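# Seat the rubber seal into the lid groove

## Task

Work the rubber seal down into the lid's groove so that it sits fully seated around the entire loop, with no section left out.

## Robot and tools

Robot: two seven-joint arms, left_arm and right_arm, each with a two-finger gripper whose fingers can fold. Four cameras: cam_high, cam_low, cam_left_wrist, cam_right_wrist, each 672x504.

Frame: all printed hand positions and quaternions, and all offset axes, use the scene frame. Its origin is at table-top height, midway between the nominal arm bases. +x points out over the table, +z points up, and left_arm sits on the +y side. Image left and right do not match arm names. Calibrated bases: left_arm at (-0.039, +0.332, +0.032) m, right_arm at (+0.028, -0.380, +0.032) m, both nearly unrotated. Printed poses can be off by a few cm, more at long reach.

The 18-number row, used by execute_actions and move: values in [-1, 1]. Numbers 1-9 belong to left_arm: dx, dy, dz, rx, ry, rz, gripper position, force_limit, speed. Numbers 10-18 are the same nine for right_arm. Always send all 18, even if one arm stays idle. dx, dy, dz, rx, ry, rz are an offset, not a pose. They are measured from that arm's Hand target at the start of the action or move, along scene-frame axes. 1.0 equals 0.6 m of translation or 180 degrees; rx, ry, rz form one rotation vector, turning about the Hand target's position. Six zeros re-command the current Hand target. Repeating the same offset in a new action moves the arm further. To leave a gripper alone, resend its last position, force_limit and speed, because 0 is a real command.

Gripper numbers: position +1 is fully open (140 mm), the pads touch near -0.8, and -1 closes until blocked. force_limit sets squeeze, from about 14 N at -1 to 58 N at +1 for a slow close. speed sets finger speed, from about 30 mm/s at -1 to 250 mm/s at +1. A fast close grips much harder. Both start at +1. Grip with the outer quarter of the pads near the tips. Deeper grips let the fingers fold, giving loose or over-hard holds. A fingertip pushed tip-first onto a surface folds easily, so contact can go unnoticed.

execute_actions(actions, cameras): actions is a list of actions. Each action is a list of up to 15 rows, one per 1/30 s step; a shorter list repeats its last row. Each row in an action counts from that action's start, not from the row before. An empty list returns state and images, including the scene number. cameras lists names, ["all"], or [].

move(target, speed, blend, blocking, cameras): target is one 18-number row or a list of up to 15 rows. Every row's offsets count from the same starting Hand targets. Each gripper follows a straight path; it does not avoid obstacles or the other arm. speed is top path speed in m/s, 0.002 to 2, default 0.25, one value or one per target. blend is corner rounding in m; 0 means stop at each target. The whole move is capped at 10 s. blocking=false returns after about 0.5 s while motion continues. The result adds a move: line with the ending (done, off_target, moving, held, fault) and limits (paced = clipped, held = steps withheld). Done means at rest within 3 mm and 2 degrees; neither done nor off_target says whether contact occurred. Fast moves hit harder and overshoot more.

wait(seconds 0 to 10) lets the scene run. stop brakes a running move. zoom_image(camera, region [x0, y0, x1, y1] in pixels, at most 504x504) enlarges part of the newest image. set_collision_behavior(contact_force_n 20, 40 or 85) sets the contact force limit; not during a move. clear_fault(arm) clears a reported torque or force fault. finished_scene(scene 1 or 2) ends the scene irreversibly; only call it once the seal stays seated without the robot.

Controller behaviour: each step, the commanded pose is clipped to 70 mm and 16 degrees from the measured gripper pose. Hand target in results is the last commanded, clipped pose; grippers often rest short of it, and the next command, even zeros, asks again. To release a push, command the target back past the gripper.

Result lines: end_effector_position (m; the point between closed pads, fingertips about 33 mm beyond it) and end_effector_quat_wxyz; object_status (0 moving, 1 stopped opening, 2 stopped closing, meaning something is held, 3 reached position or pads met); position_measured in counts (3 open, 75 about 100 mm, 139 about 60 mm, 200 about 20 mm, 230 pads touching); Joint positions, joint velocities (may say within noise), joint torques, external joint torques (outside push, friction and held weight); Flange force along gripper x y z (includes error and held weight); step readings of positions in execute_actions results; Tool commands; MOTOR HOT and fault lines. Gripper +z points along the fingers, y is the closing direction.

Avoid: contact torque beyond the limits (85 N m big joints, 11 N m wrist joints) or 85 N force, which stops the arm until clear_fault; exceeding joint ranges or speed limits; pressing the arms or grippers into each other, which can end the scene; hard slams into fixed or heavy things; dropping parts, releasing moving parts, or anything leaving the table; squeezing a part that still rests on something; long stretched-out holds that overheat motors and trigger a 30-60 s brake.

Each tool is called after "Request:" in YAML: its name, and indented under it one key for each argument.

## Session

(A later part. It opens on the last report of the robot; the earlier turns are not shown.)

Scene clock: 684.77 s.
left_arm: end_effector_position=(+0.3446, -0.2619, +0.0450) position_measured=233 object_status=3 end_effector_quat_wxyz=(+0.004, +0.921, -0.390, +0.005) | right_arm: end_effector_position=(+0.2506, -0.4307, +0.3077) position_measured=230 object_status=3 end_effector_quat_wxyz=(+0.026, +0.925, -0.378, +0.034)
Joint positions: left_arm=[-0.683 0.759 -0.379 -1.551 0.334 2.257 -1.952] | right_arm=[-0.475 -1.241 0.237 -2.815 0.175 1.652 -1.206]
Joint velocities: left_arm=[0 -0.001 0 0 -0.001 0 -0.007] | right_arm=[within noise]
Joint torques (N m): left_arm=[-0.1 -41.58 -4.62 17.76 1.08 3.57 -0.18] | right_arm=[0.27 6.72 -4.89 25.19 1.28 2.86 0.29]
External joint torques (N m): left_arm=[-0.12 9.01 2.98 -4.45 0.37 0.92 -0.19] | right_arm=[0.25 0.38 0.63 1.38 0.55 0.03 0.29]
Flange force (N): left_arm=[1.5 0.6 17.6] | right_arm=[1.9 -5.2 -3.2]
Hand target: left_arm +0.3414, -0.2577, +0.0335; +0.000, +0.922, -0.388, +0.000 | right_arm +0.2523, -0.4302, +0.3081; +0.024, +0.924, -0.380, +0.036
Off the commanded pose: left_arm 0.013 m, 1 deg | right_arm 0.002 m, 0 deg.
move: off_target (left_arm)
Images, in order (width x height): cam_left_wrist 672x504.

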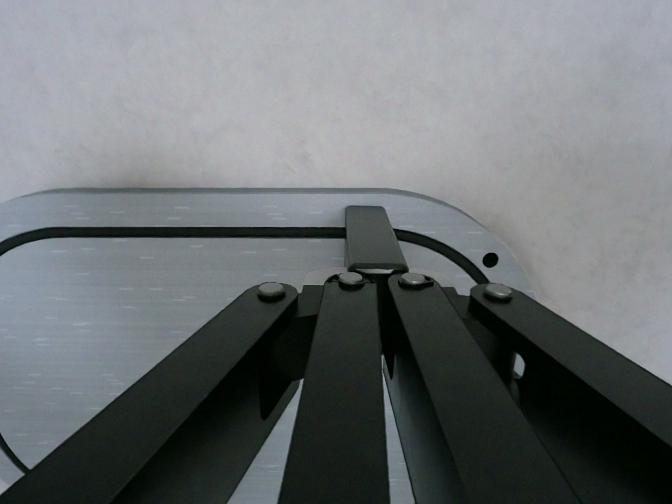

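Request:
move:
  target:
    - [-0.0012,-0.013,0.0392,0,0,0,-1,-1,0,0,0,0,0,0,0,-1,-1,-1]
    - [-0.0077,-0.018,0.025,0,0,0,-1,-1,0,0,0,0,0,0,0,-1,-1,-1]
    - [-0.0125,-0.011,0,0,0,0,-1,-1,0,0,0,0,0,0,0,-1,-1,-1]
    - [-0.0077,-0.018,0.025,0,0,0,-1,-1,0,0,0,0,0,0,0,-1,-1,-1]
    - [-0.0145,-0.023,0.0392,0,0,0,-1,-1,0,0,0,0,0,0,0,-1,-1,-1]
    - [-0.0214,-0.028,0.025,0,0,0,-1,-1,0,0,0,0,0,0,0,-1,-1,-1]
    - [-0.0262,-0.021,0,0,0,0,-1,-1,0,0,0,0,0,0,0,-1,-1,-1]
    - [-0.0214,-0.028,0.025,0,0,0,-1,-1,0,0,0,0,0,0,0,-1,-1,-1]
    - [-0.0295,-0.032,0.0392,0,0,0,-1,-1,0,0,0,0,0,0,0,-1,-1,-1]
    - [-0.0374,-0.0355,0.025,0,0,0,-1,-1,0,0,0,0,0,0,0,-1,-1,-1]
    - [-0.0422,-0.0285,0,0,0,0,-1,-1,0,0,0,0,0,0,0,-1,-1,-1]
    - [-0.0374,-0.0355,0.025,0,0,0,-1,-1,0,0,0,0,0,0,0,-1,-1,-1]
    - [-0.046,-0.038,0.0392,0,0,0,-1,-1,0,0,0,0,0,0,0,-1,-1,-1]
    - [-0.055,-0.0412,0.025,0,0,0,-1,-1,0,0,0,0,0,0,0,-1,-1,-1]
    - [-0.0598,-0.0342,0,0,0,0,-1,-1,0,0,0,0,0,0,0,-1,-1,-1]
  speed: 0.1
  blend: [0.001,0.001,0,0.001,0.002,0.001,0,0.001,0.002,0.001,0,0.001,0.002,0.001,0]
  cameras: ["cam_left_wrist"]

Request:
move:
  target: [0.06,0.03,0.40,0,0,0,-1,-1,0,0,0,0,0,0,0,-1,-1,-1]
  cameras: ["all"]

Request:
zoom_image:
  camera: "cam_left_wrist"
  region: [100, 0, 570, 300]

Request:
zoom_image:
  camera: "cam_high"
  region: [200, 120, 500, 400]

Scene clock: 702.67 s.
left_arm: end_effector_position=(+0.3086, -0.2826, +0.0450) position_measured=233 object_status=3 end_effector_quat_wxyz=(+0.004, +0.921, -0.391, +0.005) | right_arm: end_effector_position=(+0.2506, -0.4307, +0.3077) position_measured=230 object_status=3 end_effector_quat_wxyz=(+0.026, +0.925, -0.378, +0.034)
Joint positions: left_arm=[-0.749 0.753 -0.368 -1.557 0.324 2.262 -2.006] | right_arm=[-0.475 -1.241 0.237 -2.815 0.175 1.652 -1.206]
Joint velocities: left_arm=[0.001 0 0 -0.001 0 0.001 -0.006] | right_arm=[within noise]
Joint torques (N m): left_arm=[-0.21 -41.69 -4.37 17.79 1.06 3.57 -0.23] | right_arm=[0.3 6.67 -4.84 25.17 1.27 2.88 0.33]
External joint torques (N m): left_arm=[-0.07 8.87 3.09 -4.44 0.34 0.91 -0.23] | right_arm=[0.32 0.39 0.66 1.32 0.54 0.04 0.32]
Flange force (N): left_arm=[1.1 0.6 17.4] | right_arm=[1.7 -5.4 -3.0]
Hand target: left_arm +0.3056, -0.2782, +0.0335; +0.000, +0.922, -0.388, +0.000 | right_arm +0.2523, -0.4302, +0.3081; +0.024, +0.924, -0.380, +0.036
Off the commanded pose: left_arm 0.013 m, 1 deg | right_arm 0.002 m, 0 deg.
move: off_target (left_arm)
Images, in order (width x height): cam_left_wrist 672x504.

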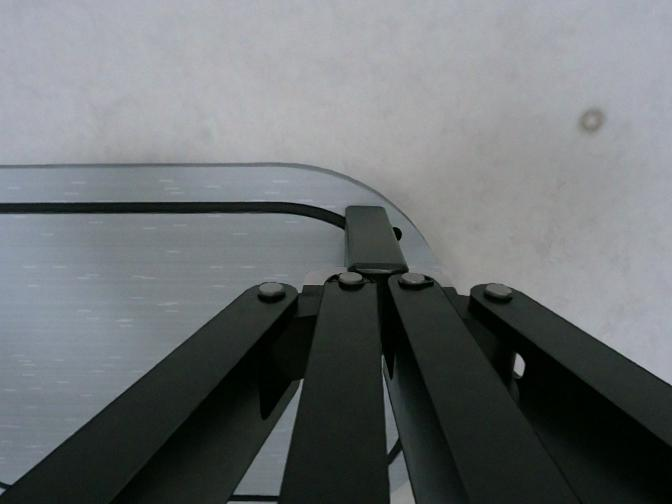

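Scene clock: 704.60 s.
left_arm: end_effector_position=(+0.3418, -0.2608, +0.2739) position_measured=233 object_status=3 end_effector_quat_wxyz=(+0.001, +0.923, -0.386, +0.001) | right_arm: end_effector_position=(+0.2506, -0.4307, +0.3077) position_measured=230 object_status=3 end_effector_quat_wxyz=(+0.026, +0.925, -0.378, +0.034)
Joint positions: left_arm=[-0.675 0.534 -0.44 -1.307 0.225 1.796 -1.895] | right_arm=[-0.475 -1.241 0.237 -2.815 0.175 1.652 -1.206]
Joint velocities: left_arm=[0.001 0 0 0 0 -0.004 0.006] | right_arm=[0 -0.001 0 0 0.001 0.001 0.004]
Joint torques (N m): left_arm=[1.1 -46.24 -5.67 24.45 1.06 2.44 0.27] | right_arm=[0.27 6.71 -4.8 25.21 1.27 2.86 0.31]
External joint torques (N m): left_arm=[1.06 0.79 0.21 0.24 0.17 -0.19 0.27] | right_arm=[0.29 0.41 0.73 1.37 0.54 0.03 0.31]
Flange force (N): left_arm=[4.0 -0.9 -0.6] | right_arm=[1.8 -5.6 -3.1]
Hand target: left_arm +0.3416, -0.2602, +0.2735; +0.000, +0.922, -0.388, +0.000 | right_arm +0.2523, -0.4302, +0.3081; +0.024, +0.924, -0.380, +0.036
Off the commanded pose: left_arm 0.001 m, 0 deg | right_arm 0.002 m, 0 deg.
move: done

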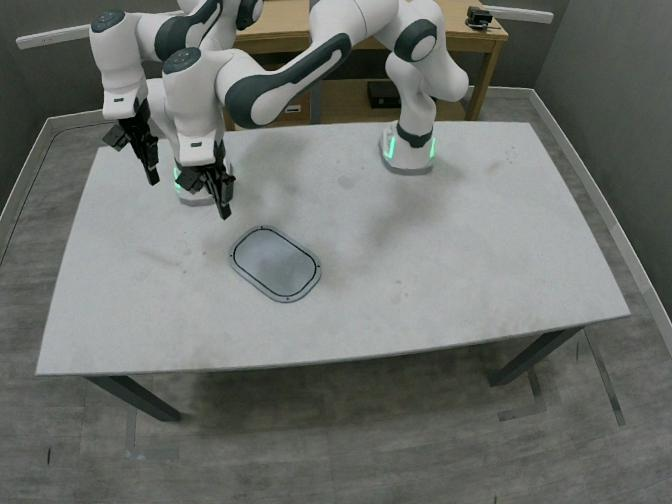

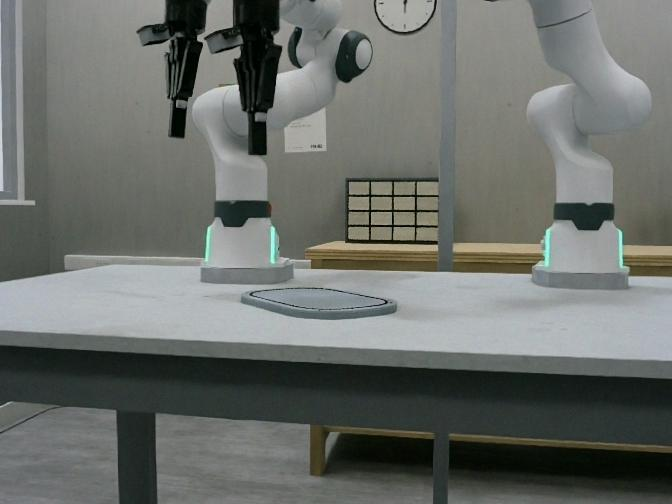

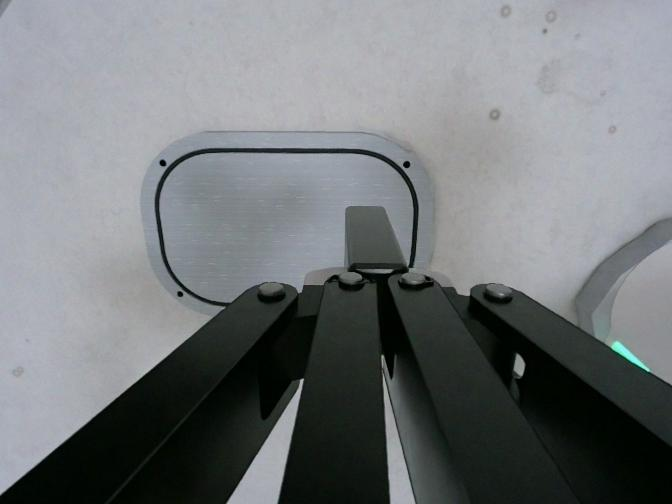

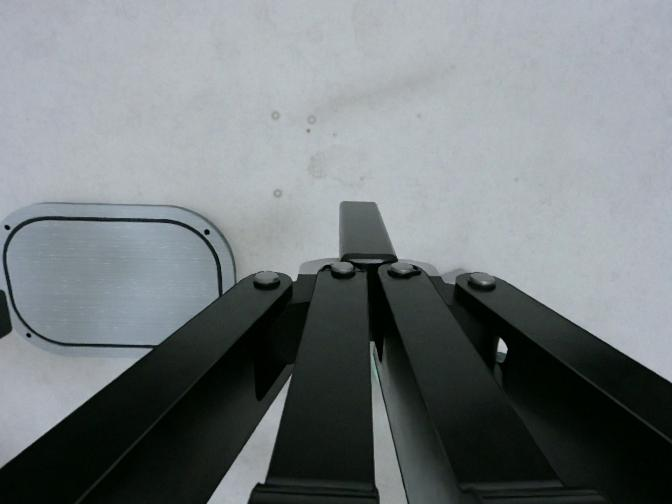

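Scaled by 1.072 from the camera's 672x504 image, which has a finer 960x720 frame.

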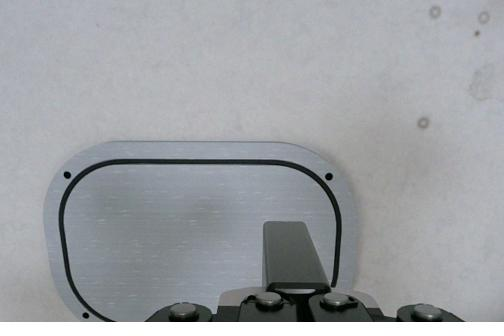

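Scaled by 1.680 from the camera's 672x504 image, which has a finer 960x720 frame.

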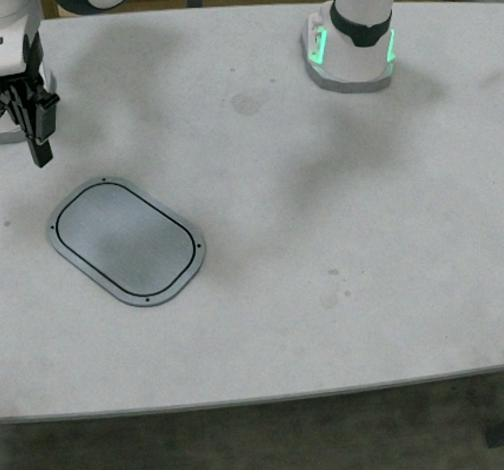

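Request:
move:
  target: [-0.18,0,0,0,0,0,-1,-1,0,0,0,0,0,0,0,-1,-1,-1]
  cameras: ["all"]

Request:
zoom_image:
  camera: "cam_left_wrist"
  region: [40, 0, 340, 200]

Request:
zoom_image:
  camera: "cam_right_wrist"
  region: [0, 180, 250, 370]

Request:
zoom_image:
  camera: "cam_low"
  region: [230, 270, 410, 330]

Request:
zoom_image:
  camera: "cam_high"
  region: [220, 210, 330, 310]

Scene clock: 714.57 s.
left_arm: end_effector_position=(+0.2885, -0.2525, +0.2696) position_measured=233 object_status=3 end_effector_quat_wxyz=(-0.010, +0.916, -0.400, -0.008) | right_arm: end_effector_position=(+0.2506, -0.4307, +0.3077) position_measured=230 object_status=3 end_effector_quat_wxyz=(+0.026, +0.925, -0.378, +0.034)
Joint positions: left_arm=[-0.685 0.436 -0.467 -1.466 0.203 1.83 -1.925] | right_arm=[-0.475 -1.241 0.237 -2.815 0.175 1.652 -1.206]
Joint torques (N m): left_arm=[0.53 -43.09 -4.84 24.28 1.03 2.59 0.11] | right_arm=[0.26 6.68 -4.83 25.2 1.27 2.86 0.3]
External joint torques (N m): left_arm=[0.52 0.71 0.67 -0.05 0.15 0.03 0.11] | right_arm=[0.24 0.38 0.69 1.38 0.54 0.03 0.29]
Flange force (N): left_arm=[2.2 -0.5 0.5] | right_arm=[1.8 -5.4 -3.2]
Hand target: left_arm +0.2886, -0.2526, +0.2695; -0.010, +0.916, -0.402, -0.008 (not the last commanded pose) | right_arm +0.2523, -0.4302, +0.3081; +0.024, +0.924, -0.380, +0.036
Off the commanded pose: left_arm 0.056 m, 2 deg | right_arm 0.002 m, 0 deg.
move: held (left_arm; a check stopped the path); limits=held
pose unreachable (left arm): on one or more control steps of this call, first in action 0 (counted from 0), this arm could not follow its commanded pose, so it was not sent that pose on those steps. It may still have moved: this result reports where it is.
cause: moving toward the commanded pose would bring a part of the arm too close to another arm (a part of this arm just beyond joint 6 (wrist pitch) and a part of the right arm just beyond its joint 5 (forearm roll), 13 mm apart when this arm was first held).

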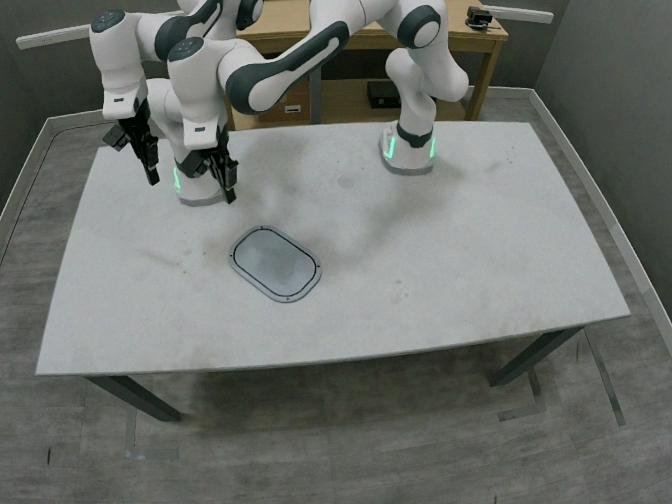

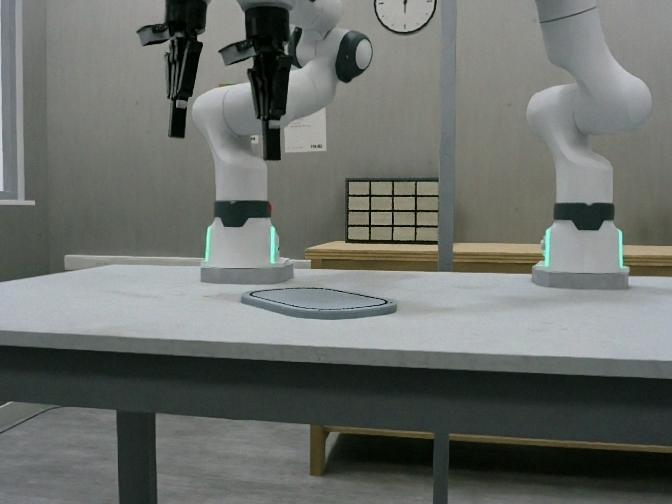

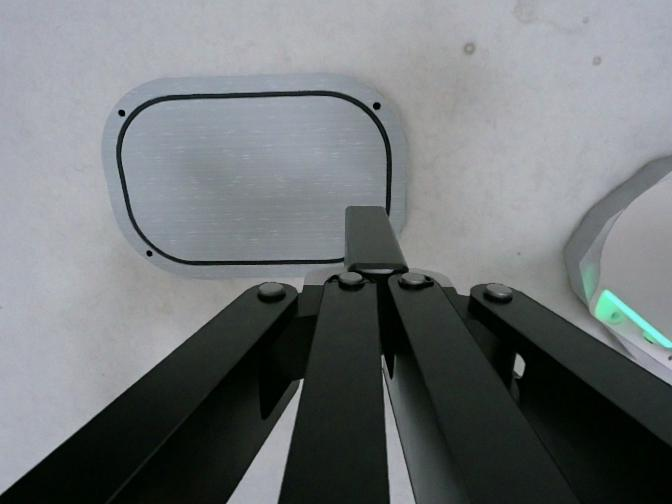

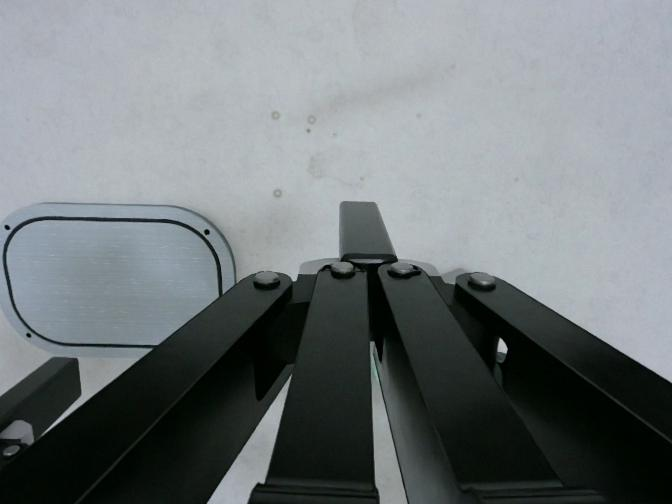

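Scaled by 1.680 from the camera's 672x504 image, which has a finer 960x720 frame.

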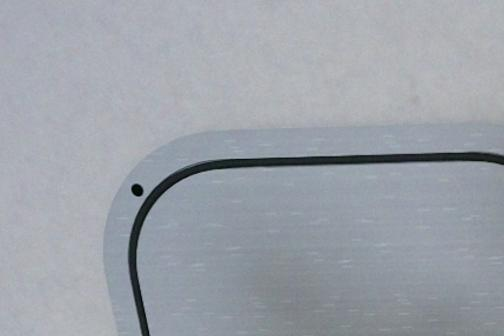

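Scaled by 2.016 from the camera's 672x504 image, which has a finer 960x720 frame.

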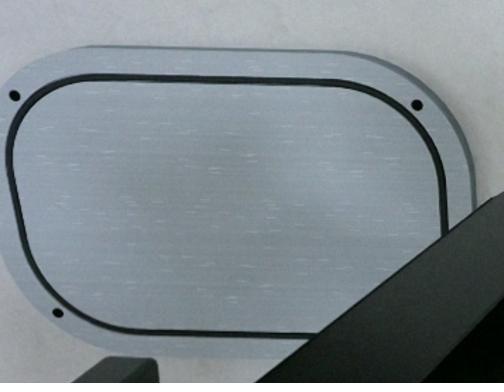

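Scaled by 2.800 from the camera's 672x504 image, which has a finer 960x720 frame.

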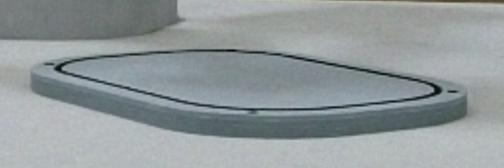

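Scaled by 4.582 from the camera's 672x504 image, which has a finer 960x720 frame.

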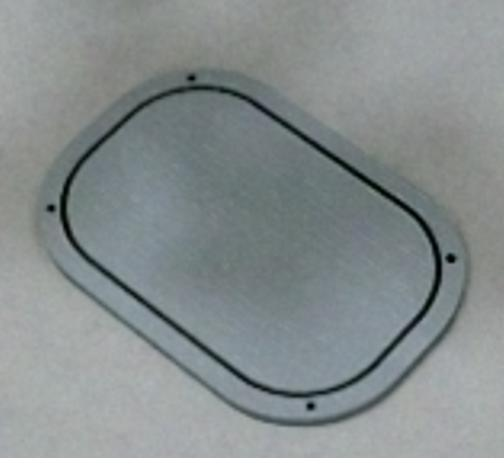

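Request:
finished_scene:
  scene: 2

The scene is finished: the task was done.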